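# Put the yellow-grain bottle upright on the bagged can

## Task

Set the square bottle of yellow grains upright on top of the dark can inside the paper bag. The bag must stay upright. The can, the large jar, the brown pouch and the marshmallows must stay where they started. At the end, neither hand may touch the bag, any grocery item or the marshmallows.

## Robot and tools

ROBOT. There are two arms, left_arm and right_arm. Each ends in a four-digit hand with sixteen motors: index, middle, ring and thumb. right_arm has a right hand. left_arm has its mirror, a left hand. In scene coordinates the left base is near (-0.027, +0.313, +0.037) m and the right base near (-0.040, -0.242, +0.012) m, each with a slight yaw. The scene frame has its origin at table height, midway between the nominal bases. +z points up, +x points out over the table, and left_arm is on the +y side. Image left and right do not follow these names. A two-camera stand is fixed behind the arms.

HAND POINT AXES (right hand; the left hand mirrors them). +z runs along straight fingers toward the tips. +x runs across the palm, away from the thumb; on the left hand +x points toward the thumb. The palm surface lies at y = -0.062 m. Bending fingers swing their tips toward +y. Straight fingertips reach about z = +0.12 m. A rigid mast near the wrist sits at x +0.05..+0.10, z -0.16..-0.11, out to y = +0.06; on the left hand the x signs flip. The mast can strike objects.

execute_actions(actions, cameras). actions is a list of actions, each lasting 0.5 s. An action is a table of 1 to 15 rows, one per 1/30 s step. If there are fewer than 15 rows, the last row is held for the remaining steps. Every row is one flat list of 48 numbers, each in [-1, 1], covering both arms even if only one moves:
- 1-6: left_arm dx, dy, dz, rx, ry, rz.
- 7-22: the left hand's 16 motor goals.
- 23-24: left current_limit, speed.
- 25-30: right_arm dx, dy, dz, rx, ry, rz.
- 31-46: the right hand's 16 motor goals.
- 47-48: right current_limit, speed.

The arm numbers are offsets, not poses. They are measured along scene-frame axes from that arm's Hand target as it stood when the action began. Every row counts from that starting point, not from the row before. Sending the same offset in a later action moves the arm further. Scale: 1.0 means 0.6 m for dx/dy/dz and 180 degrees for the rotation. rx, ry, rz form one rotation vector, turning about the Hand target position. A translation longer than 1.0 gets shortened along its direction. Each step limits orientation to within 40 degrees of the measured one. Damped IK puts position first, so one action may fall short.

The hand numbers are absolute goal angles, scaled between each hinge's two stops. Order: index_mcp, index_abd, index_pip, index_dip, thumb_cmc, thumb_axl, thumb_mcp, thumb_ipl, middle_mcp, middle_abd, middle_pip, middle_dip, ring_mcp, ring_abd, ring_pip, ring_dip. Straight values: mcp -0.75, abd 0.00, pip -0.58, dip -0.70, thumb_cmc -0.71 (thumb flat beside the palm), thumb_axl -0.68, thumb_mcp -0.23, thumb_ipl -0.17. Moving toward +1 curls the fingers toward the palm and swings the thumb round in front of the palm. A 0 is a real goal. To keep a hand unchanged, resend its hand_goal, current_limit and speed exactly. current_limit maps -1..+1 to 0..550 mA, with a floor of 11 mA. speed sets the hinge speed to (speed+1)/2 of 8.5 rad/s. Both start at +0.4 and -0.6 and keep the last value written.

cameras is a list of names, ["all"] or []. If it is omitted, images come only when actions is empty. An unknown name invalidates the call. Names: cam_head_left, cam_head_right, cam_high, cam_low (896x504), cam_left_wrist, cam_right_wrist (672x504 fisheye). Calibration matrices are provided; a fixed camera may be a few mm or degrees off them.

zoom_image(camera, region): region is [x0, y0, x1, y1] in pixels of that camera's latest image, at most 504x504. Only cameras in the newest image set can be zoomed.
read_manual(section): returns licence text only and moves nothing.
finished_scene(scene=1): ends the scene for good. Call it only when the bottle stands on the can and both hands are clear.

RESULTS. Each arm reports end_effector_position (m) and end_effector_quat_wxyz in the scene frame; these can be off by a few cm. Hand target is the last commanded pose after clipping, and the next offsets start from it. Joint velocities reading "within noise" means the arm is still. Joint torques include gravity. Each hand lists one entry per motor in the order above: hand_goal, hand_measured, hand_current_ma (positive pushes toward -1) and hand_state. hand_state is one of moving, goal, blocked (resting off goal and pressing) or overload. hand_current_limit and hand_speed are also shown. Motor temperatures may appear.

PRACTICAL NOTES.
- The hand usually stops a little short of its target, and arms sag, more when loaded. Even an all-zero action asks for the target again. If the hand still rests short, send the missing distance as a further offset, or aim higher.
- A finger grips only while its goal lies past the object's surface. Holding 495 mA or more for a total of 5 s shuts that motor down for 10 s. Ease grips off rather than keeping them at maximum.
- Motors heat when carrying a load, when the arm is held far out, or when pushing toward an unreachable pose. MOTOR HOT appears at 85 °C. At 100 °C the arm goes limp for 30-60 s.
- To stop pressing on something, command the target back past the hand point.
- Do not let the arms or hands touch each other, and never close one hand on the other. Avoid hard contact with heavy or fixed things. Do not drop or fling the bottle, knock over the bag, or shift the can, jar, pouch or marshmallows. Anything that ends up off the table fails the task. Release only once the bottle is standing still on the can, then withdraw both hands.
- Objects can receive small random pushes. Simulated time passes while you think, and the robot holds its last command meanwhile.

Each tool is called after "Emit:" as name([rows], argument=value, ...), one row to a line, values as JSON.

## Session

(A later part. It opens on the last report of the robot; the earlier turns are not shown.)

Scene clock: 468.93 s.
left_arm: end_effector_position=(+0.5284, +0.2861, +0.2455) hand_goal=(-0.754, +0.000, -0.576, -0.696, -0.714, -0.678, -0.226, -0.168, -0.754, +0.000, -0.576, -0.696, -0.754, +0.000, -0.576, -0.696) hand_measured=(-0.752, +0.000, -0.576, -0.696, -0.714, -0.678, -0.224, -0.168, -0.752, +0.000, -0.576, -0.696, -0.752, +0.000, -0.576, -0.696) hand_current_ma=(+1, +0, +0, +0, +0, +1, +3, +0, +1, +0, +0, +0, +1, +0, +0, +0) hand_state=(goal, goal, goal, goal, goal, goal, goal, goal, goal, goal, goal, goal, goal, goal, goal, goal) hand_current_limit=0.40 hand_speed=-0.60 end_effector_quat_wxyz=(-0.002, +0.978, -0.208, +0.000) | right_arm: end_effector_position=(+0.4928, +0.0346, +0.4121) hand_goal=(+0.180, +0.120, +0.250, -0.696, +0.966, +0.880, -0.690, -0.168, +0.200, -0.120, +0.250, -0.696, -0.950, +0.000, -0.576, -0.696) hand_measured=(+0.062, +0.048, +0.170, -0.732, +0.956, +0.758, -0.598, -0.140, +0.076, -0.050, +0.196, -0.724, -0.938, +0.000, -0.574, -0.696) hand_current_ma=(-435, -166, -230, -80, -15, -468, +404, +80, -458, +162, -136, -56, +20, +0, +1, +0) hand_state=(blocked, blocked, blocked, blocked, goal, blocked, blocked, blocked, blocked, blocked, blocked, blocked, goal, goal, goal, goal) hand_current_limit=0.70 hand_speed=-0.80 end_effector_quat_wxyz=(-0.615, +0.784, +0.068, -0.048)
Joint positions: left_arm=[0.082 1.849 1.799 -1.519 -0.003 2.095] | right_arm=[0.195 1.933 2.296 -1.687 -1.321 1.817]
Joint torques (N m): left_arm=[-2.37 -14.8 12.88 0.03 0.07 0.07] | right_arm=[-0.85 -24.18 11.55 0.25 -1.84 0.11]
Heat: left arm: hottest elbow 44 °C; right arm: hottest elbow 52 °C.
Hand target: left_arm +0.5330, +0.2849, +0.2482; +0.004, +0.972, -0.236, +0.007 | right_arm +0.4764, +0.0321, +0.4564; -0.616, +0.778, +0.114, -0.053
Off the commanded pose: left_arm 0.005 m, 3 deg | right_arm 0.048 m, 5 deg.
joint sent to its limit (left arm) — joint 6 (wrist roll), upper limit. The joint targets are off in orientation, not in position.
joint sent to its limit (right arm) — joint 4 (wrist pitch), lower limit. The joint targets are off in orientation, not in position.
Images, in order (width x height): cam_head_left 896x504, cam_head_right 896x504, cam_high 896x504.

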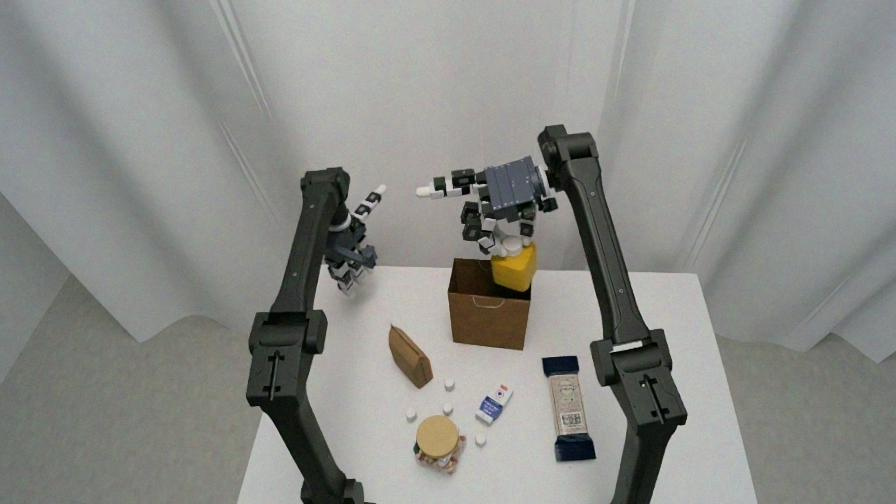

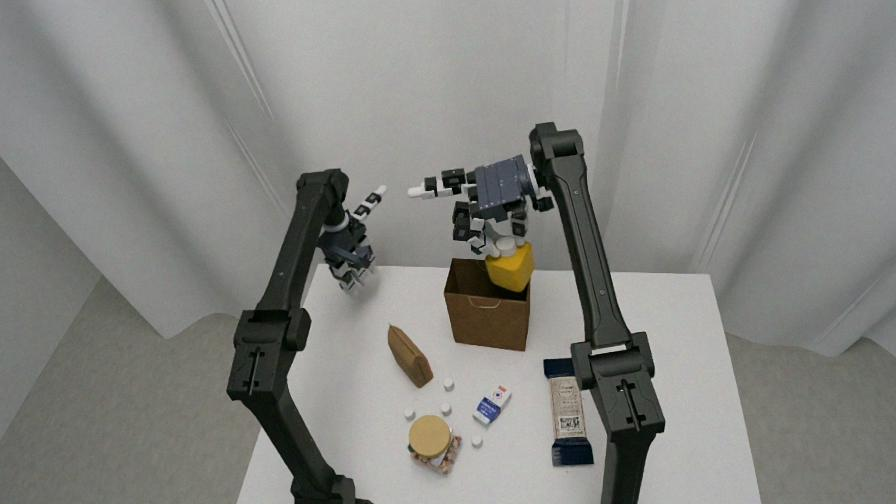

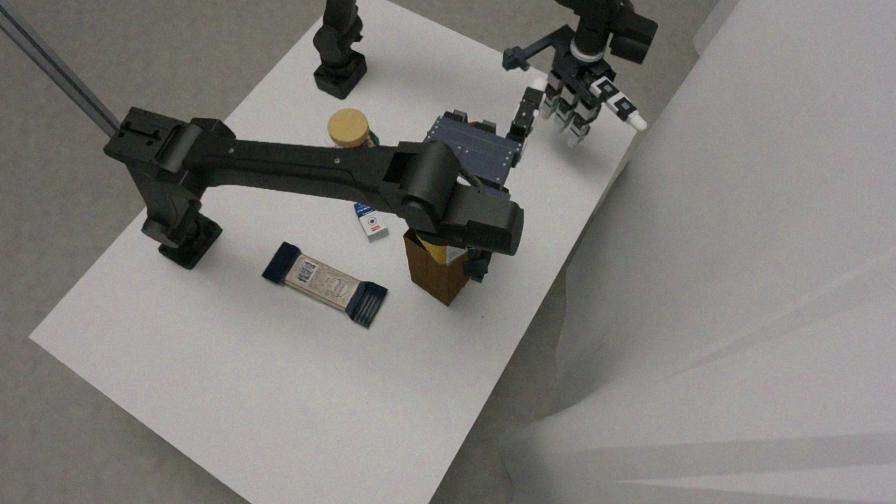

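Emit:
execute_actions([
  [[0,0,0,0,0,0,-0.754,0,-0.576,-0.696,-0.714,-0.678,-0.226,-0.168,-0.754,0,-0.576,-0.696,-0.754,0,-0.576,-0.696,0.4,-0.6,-0.03,0.018,0.015,0,0,-0.0167,0.18,0.12,0.25,-0.696,0.967,0.88,-0.69,-0.168,0.20,-0.12,0.25,-0.696,-0.95,0,-0.576,-0.696,0.7,-0.8]],
], cameras=["cam_head_left","cam_head_right","cam_high"])

Emit:
zoom_image(camera="cam_head_left", region=[430, 210, 560, 350])

Emit:
zoom_image(camera="cam_high", region=[390, 200, 520, 310])

Scene clock: 479.20 s.
left_arm: end_effector_position=(+0.5284, +0.2861, +0.2455) hand_goal=(-0.754, +0.000, -0.576, -0.696, -0.714, -0.678, -0.226, -0.168, -0.754, +0.000, -0.576, -0.696, -0.754, +0.000, -0.576, -0.696) hand_measured=(-0.752, +0.000, -0.576, -0.696, -0.714, -0.678, -0.224, -0.168, -0.752, +0.000, -0.576, -0.696, -0.752, +0.000, -0.576, -0.696) hand_current_ma=(+1, +0, +0, +0, +0, +1, +3, +0, +1, +0, +0, +0, +1, +0, +0, +0) hand_state=(goal, goal, goal, goal, goal, goal, goal, goal, goal, goal, goal, goal, goal, goal, goal, goal) hand_current_limit=0.40 hand_speed=-0.60 end_effector_quat_wxyz=(-0.002, +0.978, -0.208, +0.000) | right_arm: end_effector_position=(+0.4838, +0.0461, +0.4102) hand_goal=(+0.180, +0.120, +0.250, -0.696, +0.966, +0.880, -0.690, -0.168, +0.200, -0.120, +0.250, -0.696, -0.950, +0.000, -0.576, -0.696) hand_measured=(+0.062, +0.048, +0.170, -0.732, +0.956, +0.758, -0.598, -0.140, +0.076, -0.050, +0.196, -0.724, -0.938, +0.000, -0.574, -0.696) hand_current_ma=(-435, -166, -230, -80, -15, -468, +404, +80, -458, +162, -136, -56, +20, +0, +1, +0) hand_state=(blocked, blocked, blocked, blocked, goal, blocked, blocked, blocked, blocked, blocked, blocked, blocked, goal, goal, goal, goal) hand_current_limit=0.70 hand_speed=-0.80 end_effector_quat_wxyz=(-0.609, +0.788, +0.069, -0.062)
Joint positions: left_arm=[0.082 1.849 1.799 -1.519 -0.003 2.095] | right_arm=[0.22 1.93 2.29 -1.687 -1.308 1.836]
Joint torques (N m): left_arm=[-2.43 -14.74 12.92 0.03 0.07 0.08] | right_arm=[0.32 -24.23 11.88 0.5 -1.68 0.26]
Heat: left arm: hottest elbow 44 °C; right arm: hottest elbow 51 °C.
Hand target: left_arm +0.5330, +0.2849, +0.2482; +0.004, +0.972, -0.236, +0.007 | right_arm +0.4583, +0.0429, +0.4655; -0.617, +0.781, +0.093, -0.037
Off the commanded pose: left_arm 0.005 m, 3 deg | right_arm 0.061 m, 4 deg.
joint sent to its limit (left arm) — joint 6 (wrist roll), upper limit. The joint targets are off in orientation, not in position.
joint sent to its limit (right arm) — joint 4 (wrist pitch), lower limit. The joint targets still meet the commanded pose.
Images, in order (width x height): cam_head_left 896x504, cam_head_right 896x504, cam_high 896x504.

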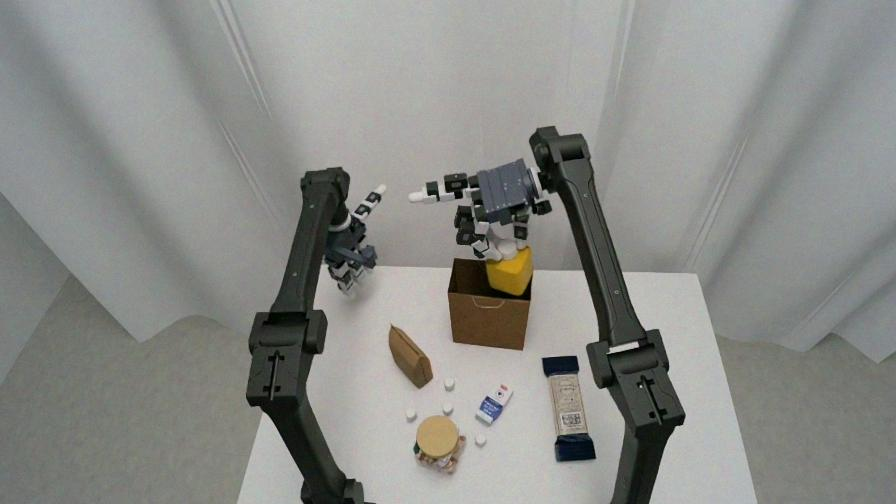

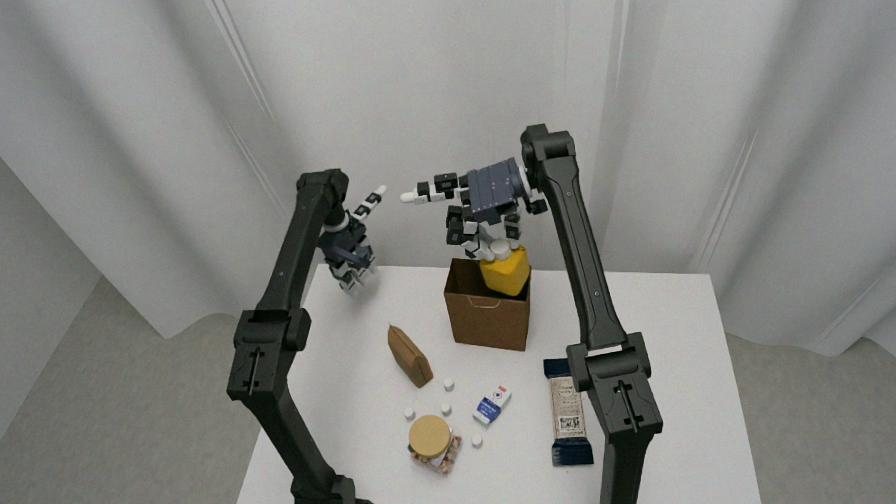

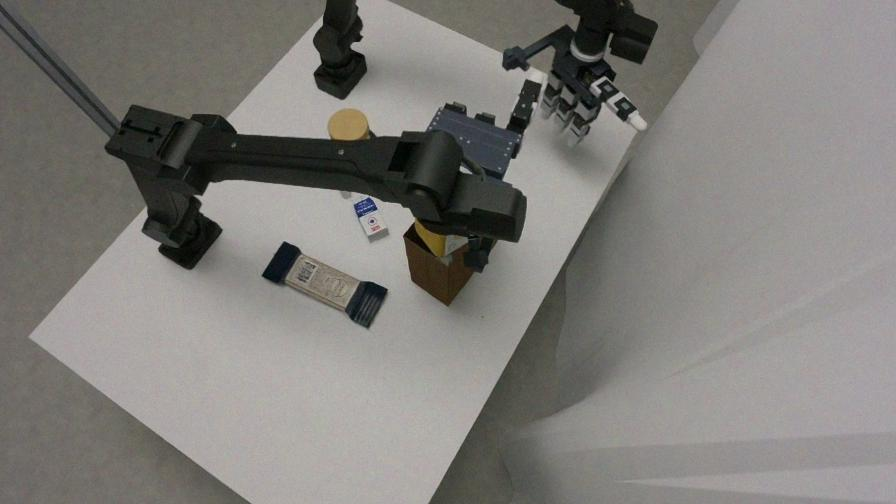

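Scaled by 3.600 from the camera's 896x504 image, which has a finer 1280x720 frame.

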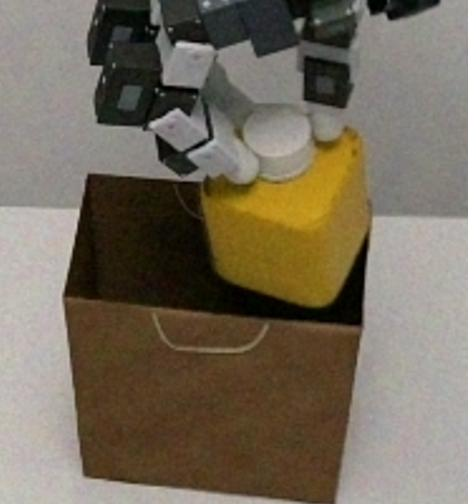

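Scaled by 3.877 from the camera's 896x504 image, which has a finer 1280x720 frame.

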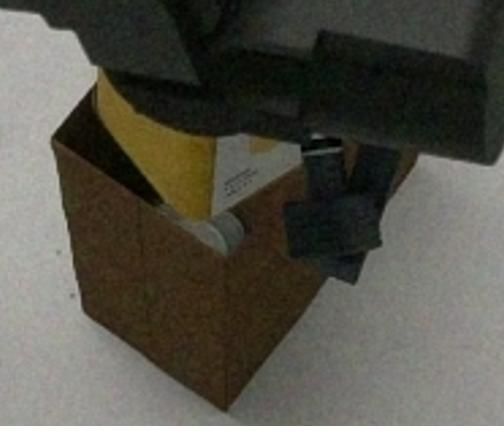

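Emit:
execute_actions([
  [[0,0,0,0,0,0,-0.754,0,-0.576,-0.696,-0.714,-0.678,-0.226,-0.168,-0.754,0,-0.576,-0.696,-0.754,0,-0.576,-0.696,0.4,-0.6,-0.018,-0.005,0,0,0,0.0055,0.18,0.12,0.25,-0.696,0.967,0.88,-0.69,-0.168,0.20,-0.12,0.25,-0.696,-0.95,0,-0.576,-0.696,0.7,-0.8]],
  [[0,0,0,0,0,0,-0.754,0,-0.576,-0.696,-0.714,-0.678,-0.226,-0.168,-0.754,0,-0.576,-0.696,-0.754,0,-0.576,-0.696,0.4,-0.6,0,0,-0.02,0,0,0.0055,0.18,0.12,0.25,-0.696,0.967,0.88,-0.69,-0.168,0.20,-0.12,0.25,-0.696,-0.95,0,-0.576,-0.696,0.7,-0.8]],
], cameras=["cam_head_left","cam_head_right","cam_high","cam_low"])

Emit:
zoom_image(camera="cam_head_left", region=[430, 210, 560, 350])

Emit:
zoom_image(camera="cam_high", region=[390, 200, 520, 310])

Scene clock: 491.00 s.
left_arm: end_effector_position=(+0.5284, +0.2861, +0.2455) hand_goal=(-0.754, +0.000, -0.576, -0.696, -0.714, -0.678, -0.226, -0.168, -0.754, +0.000, -0.576, -0.696, -0.754, +0.000, -0.576, -0.696) hand_measured=(-0.752, +0.000, -0.576, -0.696, -0.714, -0.678, -0.224, -0.168, -0.752, +0.000, -0.576, -0.696, -0.752, +0.000, -0.576, -0.696) hand_current_ma=(+1, +0, +0, +0, +0, +1, +3, +0, +1, +0, +0, +0, +1, +0, +0, +0) hand_state=(goal, goal, goal, goal, goal, goal, goal, goal, goal, goal, goal, goal, goal, goal, goal, goal) hand_current_limit=0.40 hand_speed=-0.60 end_effector_quat_wxyz=(-0.002, +0.978, -0.208, +0.000) | right_arm: end_effector_position=(+0.4684, +0.0420, +0.4033) hand_goal=(+0.180, +0.120, +0.250, -0.696, +0.966, +0.880, -0.690, -0.168, +0.200, -0.120, +0.250, -0.696, -0.950, +0.000, -0.576, -0.696) hand_measured=(+0.062, +0.048, +0.170, -0.732, +0.956, +0.758, -0.598, -0.140, +0.076, -0.050, +0.196, -0.724, -0.938, +0.000, -0.574, -0.696) hand_current_ma=(-435, -166, -230, -80, -15, -467, +404, +81, -458, +162, -136, -56, +20, +0, +1, +0) hand_state=(blocked, blocked, blocked, blocked, goal, blocked, blocked, blocked, blocked, blocked, blocked, blocked, goal, goal, goal, goal) hand_current_limit=0.70 hand_speed=-0.80 end_effector_quat_wxyz=(-0.608, +0.788, +0.072, -0.066)
Joint positions: left_arm=[0.082 1.849 1.799 -1.519 -0.003 2.095] | right_arm=[0.22 1.882 2.199 -1.687 -1.311 1.796]
Joint torques (N m): left_arm=[-2.37 -14.8 12.9 0.05 0.08 0.07] | right_arm=[-0.91 -23.88 11.89 0.29 -1.91 0.05]
Motor temperatures (°C): left_arm=[24 33 44 27 27 24] | right_arm=[29 35 50 25 33 27]
Heat: left arm: hottest elbow 44 °C; right arm: hottest elbow 50 °C.
Hand target: left_arm +0.5330, +0.2849, +0.2482; +0.004, +0.972, -0.236, +0.007 | right_arm +0.4475, +0.0399, +0.4536; -0.616, +0.779, +0.107, -0.048
Off the commanded pose: left_arm 0.005 m, 3 deg | right_arm 0.054 m, 5 deg.
joint sent to its limit (left arm) — joint 6 (wrist roll), upper limit. The joint targets are off in orientation, not in position.
joint sent to its limit (right arm) — joint 4 (wrist pitch), lower limit. The joint targets still meet the commanded pose.
Images, in order (width x height): cam_head_left 896x504, cam_head_right 896x504, cam_high 896x504, cam_low 896x504.

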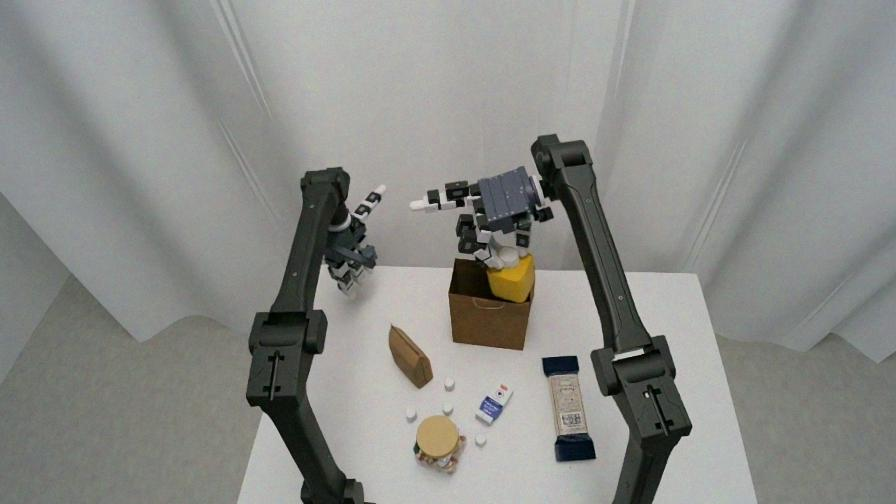

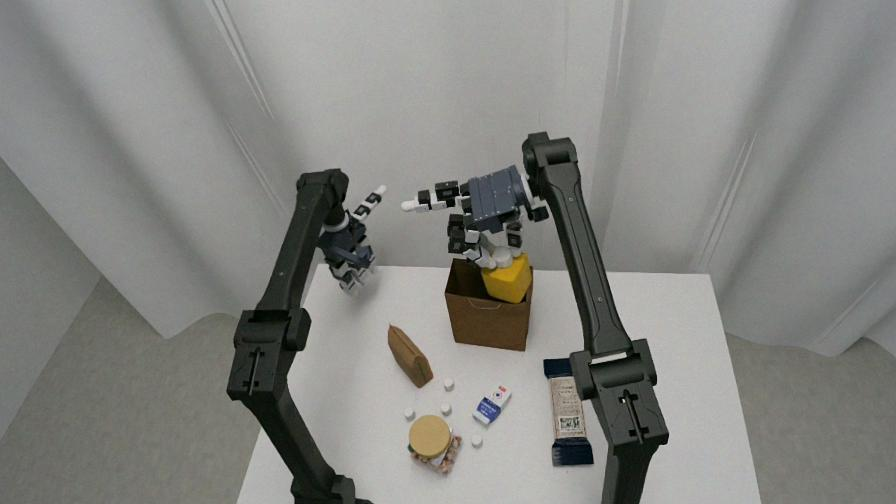

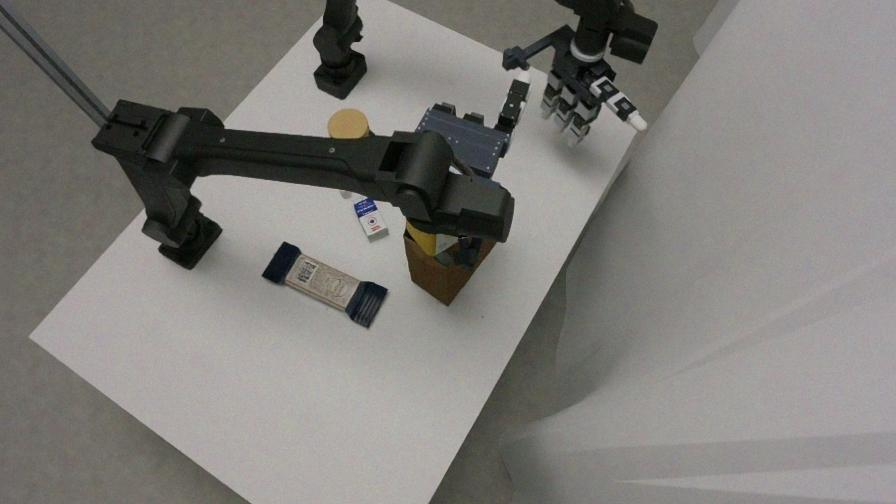

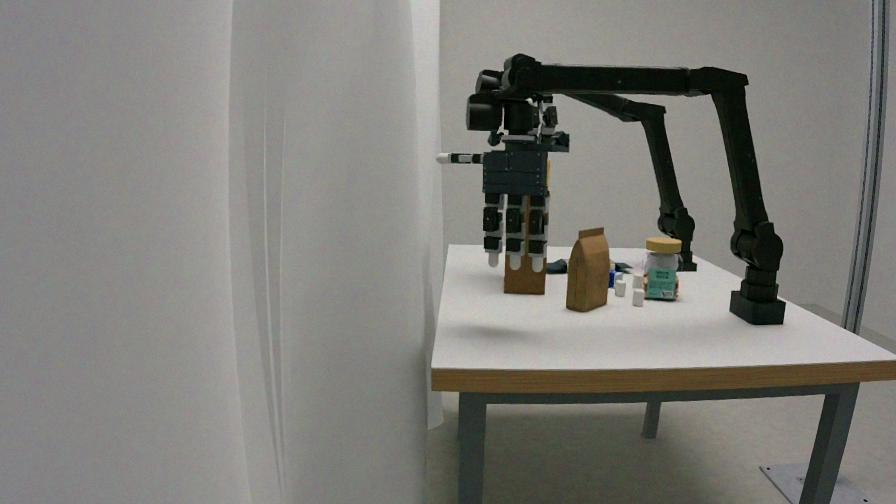

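Scaled by 3.600 from the camera's 896x504 image, which has a finer 1280x720 frame.

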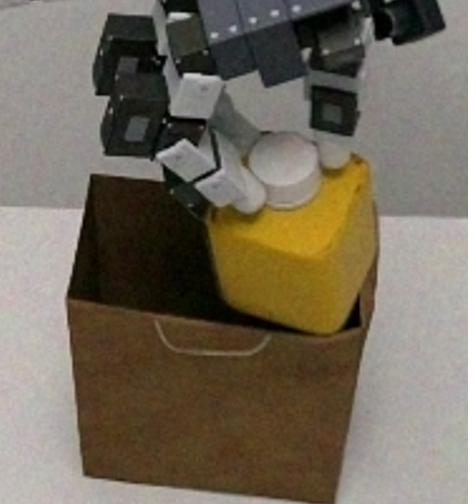

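Scaled by 3.877 from the camera's 896x504 image, which has a finer 1280x720 frame.

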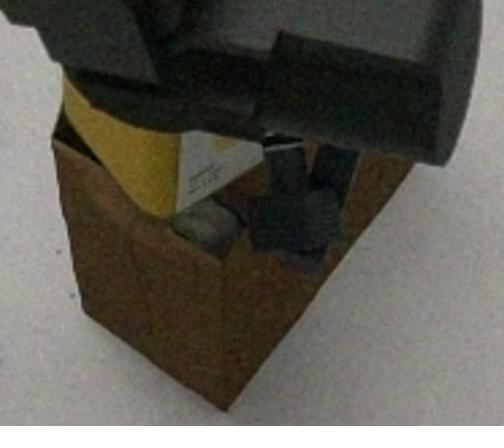

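Emit:
execute_actions([
  [[0,0,0,0,0,0,-0.754,0,-0.576,-0.696,-0.714,-0.678,-0.226,-0.168,-0.754,0,-0.576,-0.696,-0.754,0,-0.576,-0.696,0.4,-0.6,0.01,0.01,0.06,0,0,0,0.18,0.12,0.25,-0.696,0.967,0.88,-0.69,-0.168,0.20,-0.12,0.25,-0.696,-0.95,0,-0.576,-0.696,0.7,-0.8]],
], cameras=["cam_head_left","cam_head_right","cam_high"])

Emit:
zoom_image(camera="cam_head_left", region=[430, 210, 560, 350])

Emit:
zoom_image(camera="cam_high", region=[390, 200, 520, 310])

Scene clock: 500.07 s.
left_arm: end_effector_position=(+0.5284, +0.2861, +0.2455) hand_goal=(-0.754, +0.000, -0.576, -0.696, -0.714, -0.678, -0.226, -0.168, -0.754, +0.000, -0.576, -0.696, -0.754, +0.000, -0.576, -0.696) hand_measured=(-0.752, +0.000, -0.576, -0.696, -0.714, -0.678, -0.224, -0.168, -0.752, +0.000, -0.576, -0.696, -0.752, +0.000, -0.576, -0.696) hand_current_ma=(+1, +0, +0, +0, +0, +1, +3, +0, +1, +0, +0, +0, +1, +0, +0, +0) hand_state=(goal, goal, goal, goal, goal, goal, goal, goal, goal, goal, goal, goal, goal, goal, goal, goal) hand_current_limit=0.40 hand_speed=-0.60 end_effector_quat_wxyz=(-0.002, +0.978, -0.208, +0.000) | right_arm: end_effector_position=(+0.4661, +0.0425, +0.4290) hand_goal=(+0.180, +0.120, +0.250, -0.696, +0.966, +0.880, -0.690, -0.168, +0.200, -0.120, +0.250, -0.696, -0.950, +0.000, -0.576, -0.696) hand_measured=(+0.062, +0.048, +0.170, -0.732, +0.956, +0.758, -0.598, -0.140, +0.076, -0.050, +0.196, -0.724, -0.938, +0.000, -0.574, -0.696) hand_current_ma=(-435, -166, -230, -80, -15, -467, +404, +81, -458, +162, -136, -56, +20, +0, +1, +0) hand_state=(blocked, blocked, blocked, blocked, goal, blocked, blocked, blocked, blocked, blocked, blocked, blocked, goal, goal, goal, goal) hand_current_limit=0.70 hand_speed=-0.80 end_effector_quat_wxyz=(-0.610, +0.787, +0.062, -0.064)
Joint positions: left_arm=[0.082 1.849 1.799 -1.519 -0.003 2.095] | right_arm=[0.221 1.882 2.266 -1.687 -1.311 1.873]
Joint torques (N m): left_arm=[-2.32 -14.74 12.89 0.03 0.07 0.07] | right_arm=[-0.97 -21.54 17.54 0.25 -1.9 0.33]
Heat: left arm: hottest elbow 44 °C; right arm: hottest elbow 50 °C.
Hand target: left_arm +0.5330, +0.2849, +0.2482; +0.004, +0.972, -0.236, +0.007 | right_arm +0.4535, +0.0459, +0.4894; -0.616, +0.779, +0.107, -0.048
Off the commanded pose: left_arm 0.005 m, 3 deg | right_arm 0.062 m, 6 deg.
joint sent to its limit (left arm) — joint 6 (wrist roll), upper limit. The joint targets are off in orientation, not in position.
joint sent to its limit (right arm) — joint 4 (wrist pitch), lower limit. The joint targets are off in position and orientation.
Images, in order (width x height): cam_head_left 896x504, cam_head_right 896x504, cam_high 896x504.

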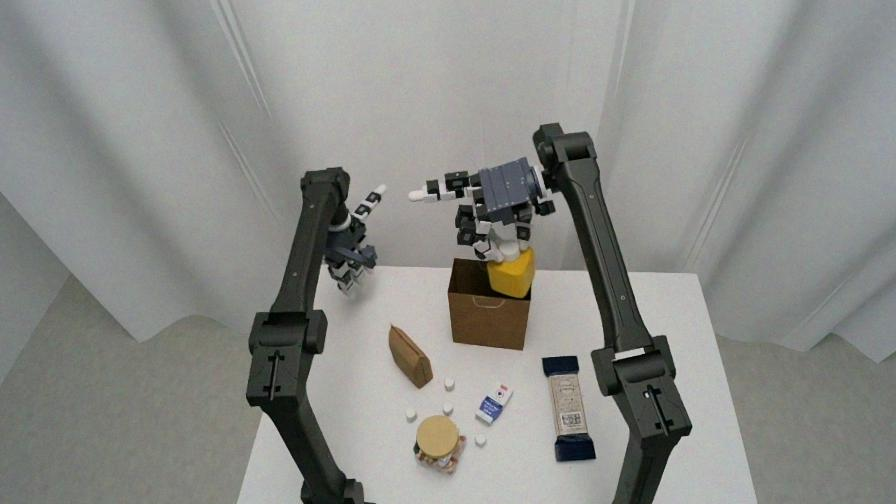

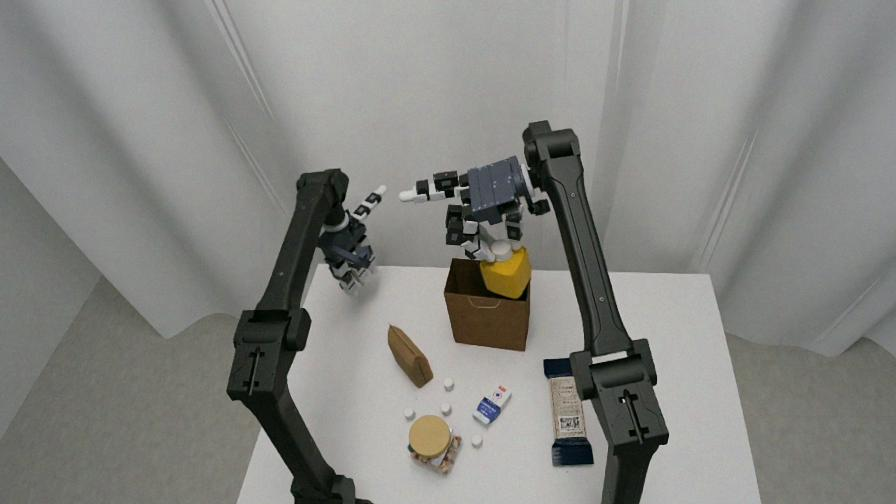

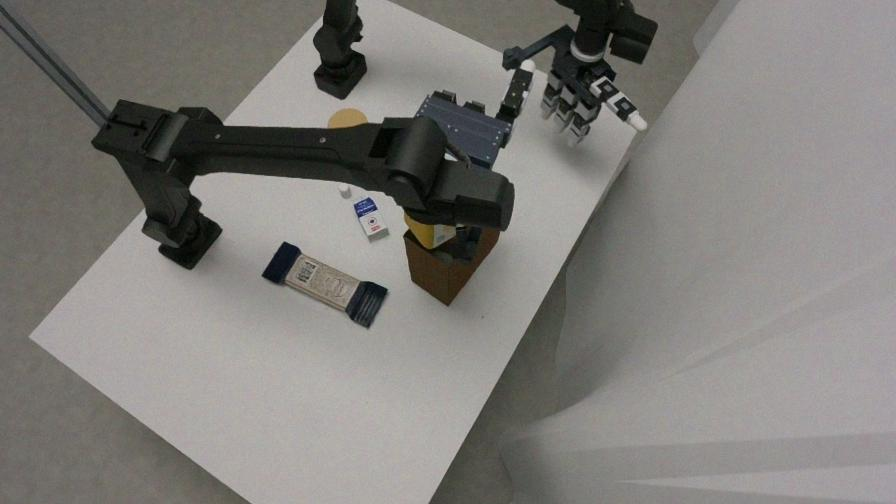

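Scaled by 3.600 from the camera's 896x504 image, which has a finer 1280x720 frame.

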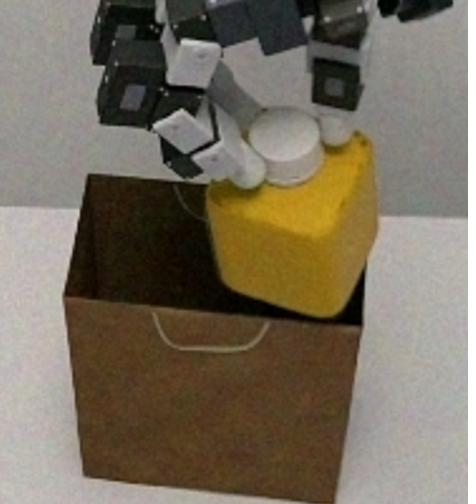

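Scaled by 3.877 from the camera's 896x504 image, which has a finer 1280x720 frame.

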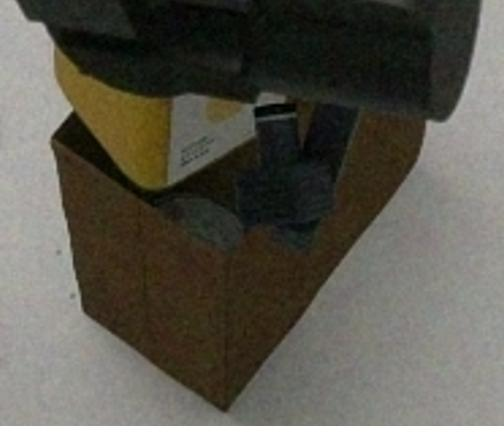

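Emit:
execute_actions([
  [[0,0,0,0,0,0,-0.754,0,-0.576,-0.696,-0.714,-0.678,-0.226,-0.168,-0.754,0,-0.576,-0.696,-0.754,0,-0.576,-0.696,0.4,-0.6,0.024,0.008,-0.01,0,0,-0.01,0.18,0.12,0.25,-0.696,0.967,0.88,-0.69,-0.168,0.20,-0.12,0.25,-0.696,-0.95,0,-0.576,-0.696,0.7,-0.8]],
], cameras=["cam_head_left","cam_head_right","cam_high"])

Emit:
zoom_image(camera="cam_head_left", region=[430, 210, 560, 350])

Emit:
zoom_image(camera="cam_high", region=[390, 200, 520, 310])

Scene clock: 508.87 s.
left_arm: end_effector_position=(+0.5284, +0.2861, +0.2455) hand_goal=(-0.754, +0.000, -0.576, -0.696, -0.714, -0.678, -0.226, -0.168, -0.754, +0.000, -0.576, -0.696, -0.754, +0.000, -0.576, -0.696) hand_measured=(-0.752, +0.000, -0.576, -0.696, -0.714, -0.678, -0.224, -0.168, -0.752, +0.000, -0.576, -0.696, -0.752, +0.000, -0.576, -0.696) hand_current_ma=(+1, +0, +0, +0, +0, +1, +3, +0, +1, +0, +0, +0, +1, +0, +0, +0) hand_state=(goal, goal, goal, goal, goal, goal, goal, goal, goal, goal, goal, goal, goal, goal, goal, goal) hand_current_limit=0.40 hand_speed=-0.60 end_effector_quat_wxyz=(-0.002, +0.978, -0.208, +0.000) | right_arm: end_effector_position=(+0.4753, +0.0464, +0.4404) hand_goal=(+0.180, +0.120, +0.250, -0.696, +0.966, +0.880, -0.690, -0.168, +0.200, -0.120, +0.250, -0.696, -0.950, +0.000, -0.576, -0.696) hand_measured=(+0.062, +0.048, +0.170, -0.732, +0.956, +0.758, -0.598, -0.140, +0.076, -0.050, +0.196, -0.724, -0.938, +0.000, -0.574, -0.696) hand_current_ma=(-435, -166, -230, -80, -15, -467, +404, +81, -458, +162, -136, -56, +20, +0, +1, +0) hand_state=(blocked, blocked, blocked, blocked, goal, blocked, blocked, blocked, blocked, blocked, blocked, blocked, goal, goal, goal, goal) hand_current_limit=0.70 hand_speed=-0.80 end_effector_quat_wxyz=(-0.611, +0.787, +0.065, -0.055)
Joint positions: left_arm=[0.082 1.849 1.799 -1.519 -0.003 2.095] | right_arm=[0.223 1.913 2.345 -1.687 -1.307 1.903]
Joint torques (N m): left_arm=[-2.32 -14.8 12.88 0.03 0.08 0.08] | right_arm=[-0.73 -20.13 17.02 0.39 -1.74 0.28]
Heat: left arm: hottest elbow 44 °C; right arm: hottest elbow 53 °C.
Hand target: left_arm +0.5330, +0.2849, +0.2482; +0.004, +0.972, -0.236, +0.007 | right_arm +0.4679, +0.0507, +0.4835; -0.617, +0.780, +0.095, -0.038
Off the commanded pose: left_arm 0.005 m, 3 deg | right_arm 0.044 m, 4 deg.
joint sent to its limit (left arm) — joint 6 (wrist roll), upper limit. The joint targets are off in orientation, not in position.
joint sent to its limit (right arm) — joint 4 (wrist pitch), lower limit. The joint targets still meet the commanded pose.
Images, in order (width x height): cam_head_left 896x504, cam_head_right 896x504, cam_high 896x504.

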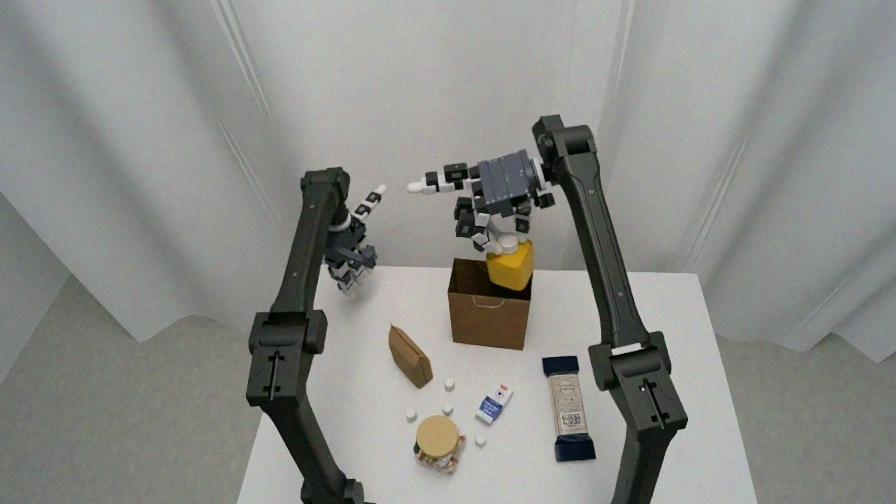

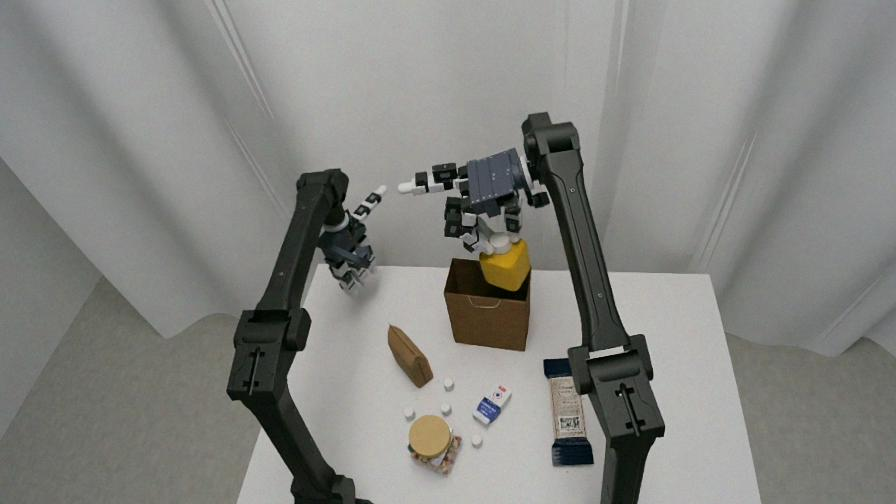

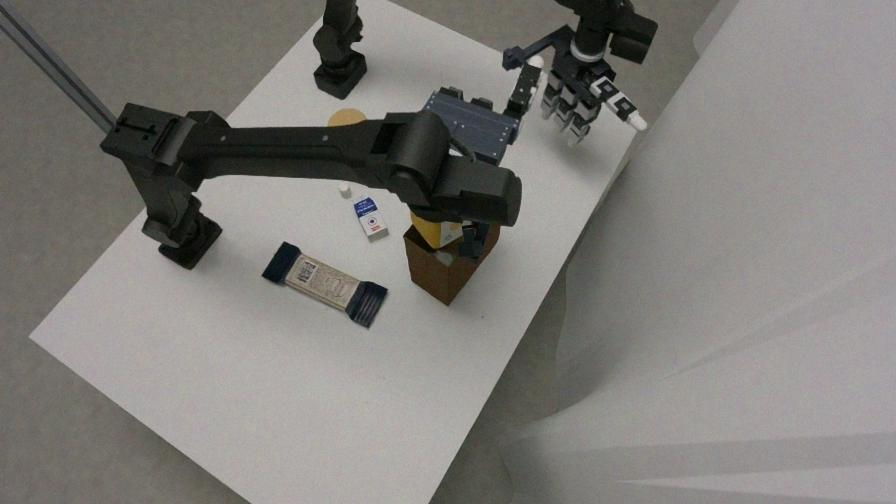

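Scaled by 3.600 from the camera's 896x504 image, which has a finer 1280x720 frame.

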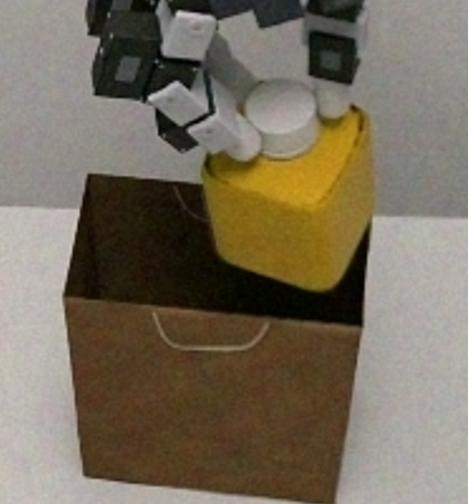

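Scaled by 3.877 from the camera's 896x504 image, which has a finer 1280x720 frame.

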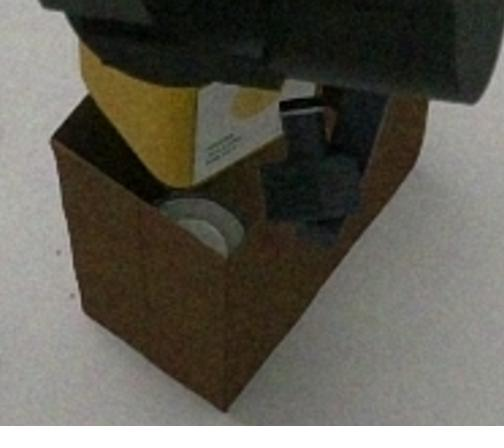

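Emit:
execute_actions([
  [[0,0,0,0,0,0,-0.754,0,-0.576,-0.696,-0.714,-0.678,-0.226,-0.168,-0.754,0,-0.576,-0.696,-0.754,0,-0.576,-0.696,0.4,-0.6,0.008,0,-0.05,0,0,0,0.18,0.12,0.25,-0.696,0.967,0.88,-0.69,-0.168,0.20,-0.12,0.25,-0.696,-0.95,0,-0.576,-0.696,0.7,-0.8]],
], cameras=["cam_head_left","cam_head_right","cam_high"])

Emit:
zoom_image(camera="cam_head_left", region=[430, 210, 560, 350])

Emit:
zoom_image(camera="cam_high", region=[390, 200, 520, 310])

Scene clock: 514.23 s.
left_arm: end_effector_position=(+0.5284, +0.2861, +0.2455) hand_goal=(-0.754, +0.000, -0.576, -0.696, -0.714, -0.678, -0.226, -0.168, -0.754, +0.000, -0.576, -0.696, -0.754, +0.000, -0.576, -0.696) hand_measured=(-0.752, +0.000, -0.576, -0.696, -0.714, -0.678, -0.224, -0.168, -0.752, +0.000, -0.576, -0.696, -0.752, +0.000, -0.576, -0.696) hand_current_ma=(+1, +0, +0, +0, +0, +1, +3, +0, +1, +0, +0, +0, +1, +0, +0, +0) hand_state=(goal, goal, goal, goal, goal, goal, goal, goal, goal, goal, goal, goal, goal, goal, goal, goal) hand_current_limit=0.40 hand_speed=-0.60 end_effector_quat_wxyz=(-0.002, +0.978, -0.208, +0.000) | right_arm: end_effector_position=(+0.4803, +0.0470, +0.4334) hand_goal=(+0.180, +0.120, +0.250, -0.696, +0.966, +0.880, -0.690, -0.168, +0.200, -0.120, +0.250, -0.696, -0.950, +0.000, -0.576, -0.696) hand_measured=(+0.062, +0.048, +0.170, -0.732, +0.956, +0.758, -0.598, -0.140, +0.076, -0.050, +0.196, -0.724, -0.938, +0.000, -0.574, -0.696) hand_current_ma=(-435, -166, -230, -80, -15, -467, +404, +81, -458, +162, -136, -56, +20, +0, +1, +0) hand_state=(blocked, blocked, blocked, blocked, goal, blocked, blocked, blocked, blocked, blocked, blocked, blocked, goal, goal, goal, goal) hand_current_limit=0.70 hand_speed=-0.80 end_effector_quat_wxyz=(-0.611, +0.786, +0.081, -0.045)
Joint positions: left_arm=[0.082 1.849 1.799 -1.519 -0.003 2.095] | right_arm=[0.223 1.917 2.334 -1.687 -1.307 1.854]
Joint torques (N m): left_arm=[-2.37 -14.8 12.89 0.03 0.08 0.08] | right_arm=[-0.09 -18.78 11.73 0.18 -1.72 0.08]
Heat: left arm: hottest elbow 44 °C; right arm: hottest elbow 54 °C.
Hand target: left_arm +0.5330, +0.2849, +0.2482; +0.004, +0.972, -0.236, +0.007 | right_arm +0.4727, +0.0507, +0.4537; -0.617, +0.780, +0.095, -0.038
Off the commanded pose: left_arm 0.005 m, 3 deg | right_arm 0.022 m, 2 deg.
joint sent to its limit (left arm) — joint 6 (wrist roll), upper limit. The joint targets are off in orientation, not in position.
joint sent to its limit (right arm) — joint 4 (wrist pitch), lower limit. The joint targets still meet the commanded pose.
Images, in order (width x height): cam_head_left 896x504, cam_head_right 896x504, cam_high 896x504.

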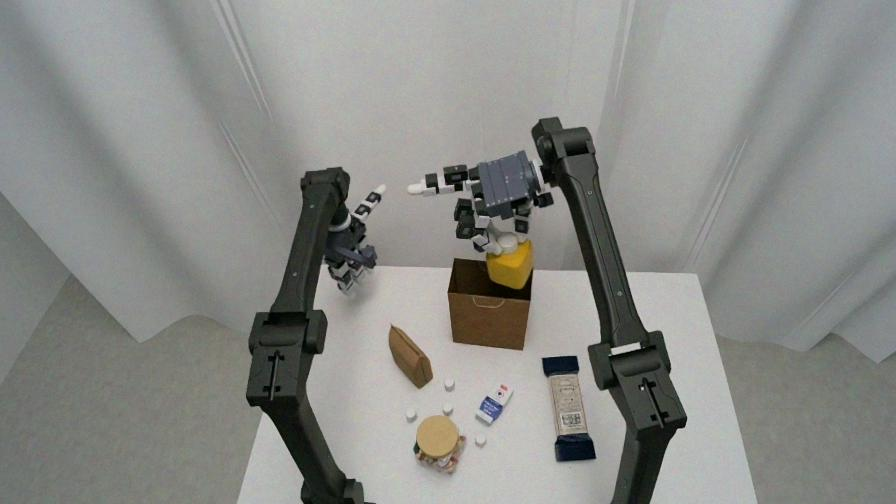

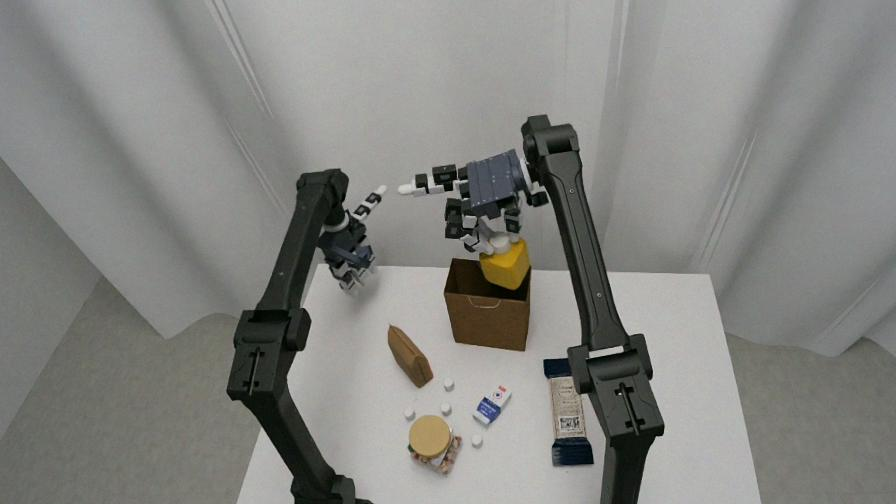

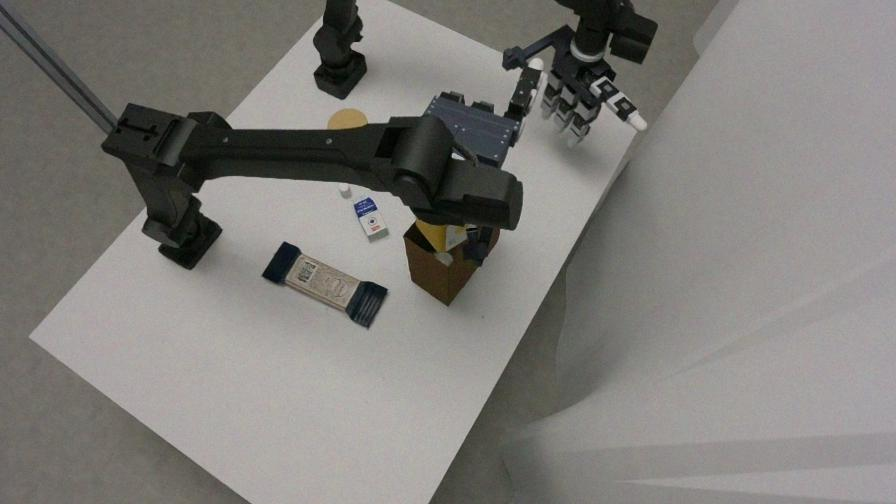

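Scaled by 3.600 from the camera's 896x504 image, which has a finer 1280x720 frame.

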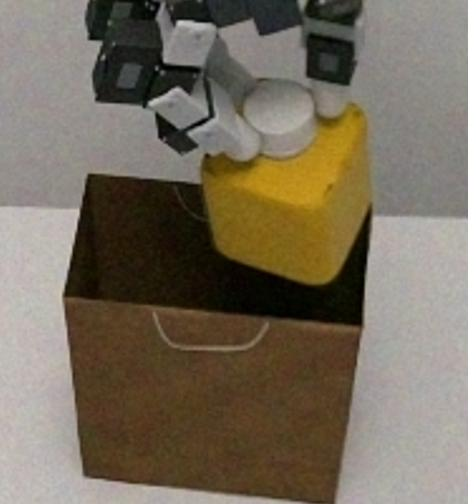

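Scaled by 3.877 from the camera's 896x504 image, which has a finer 1280x720 frame.

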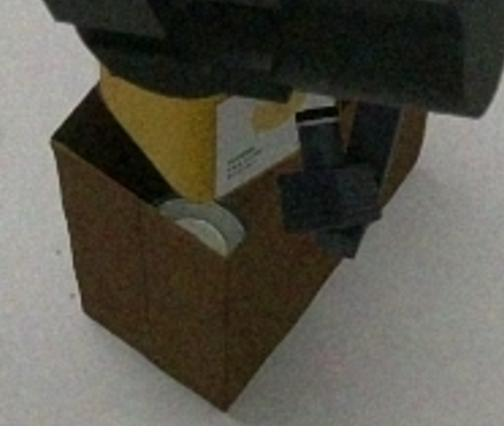

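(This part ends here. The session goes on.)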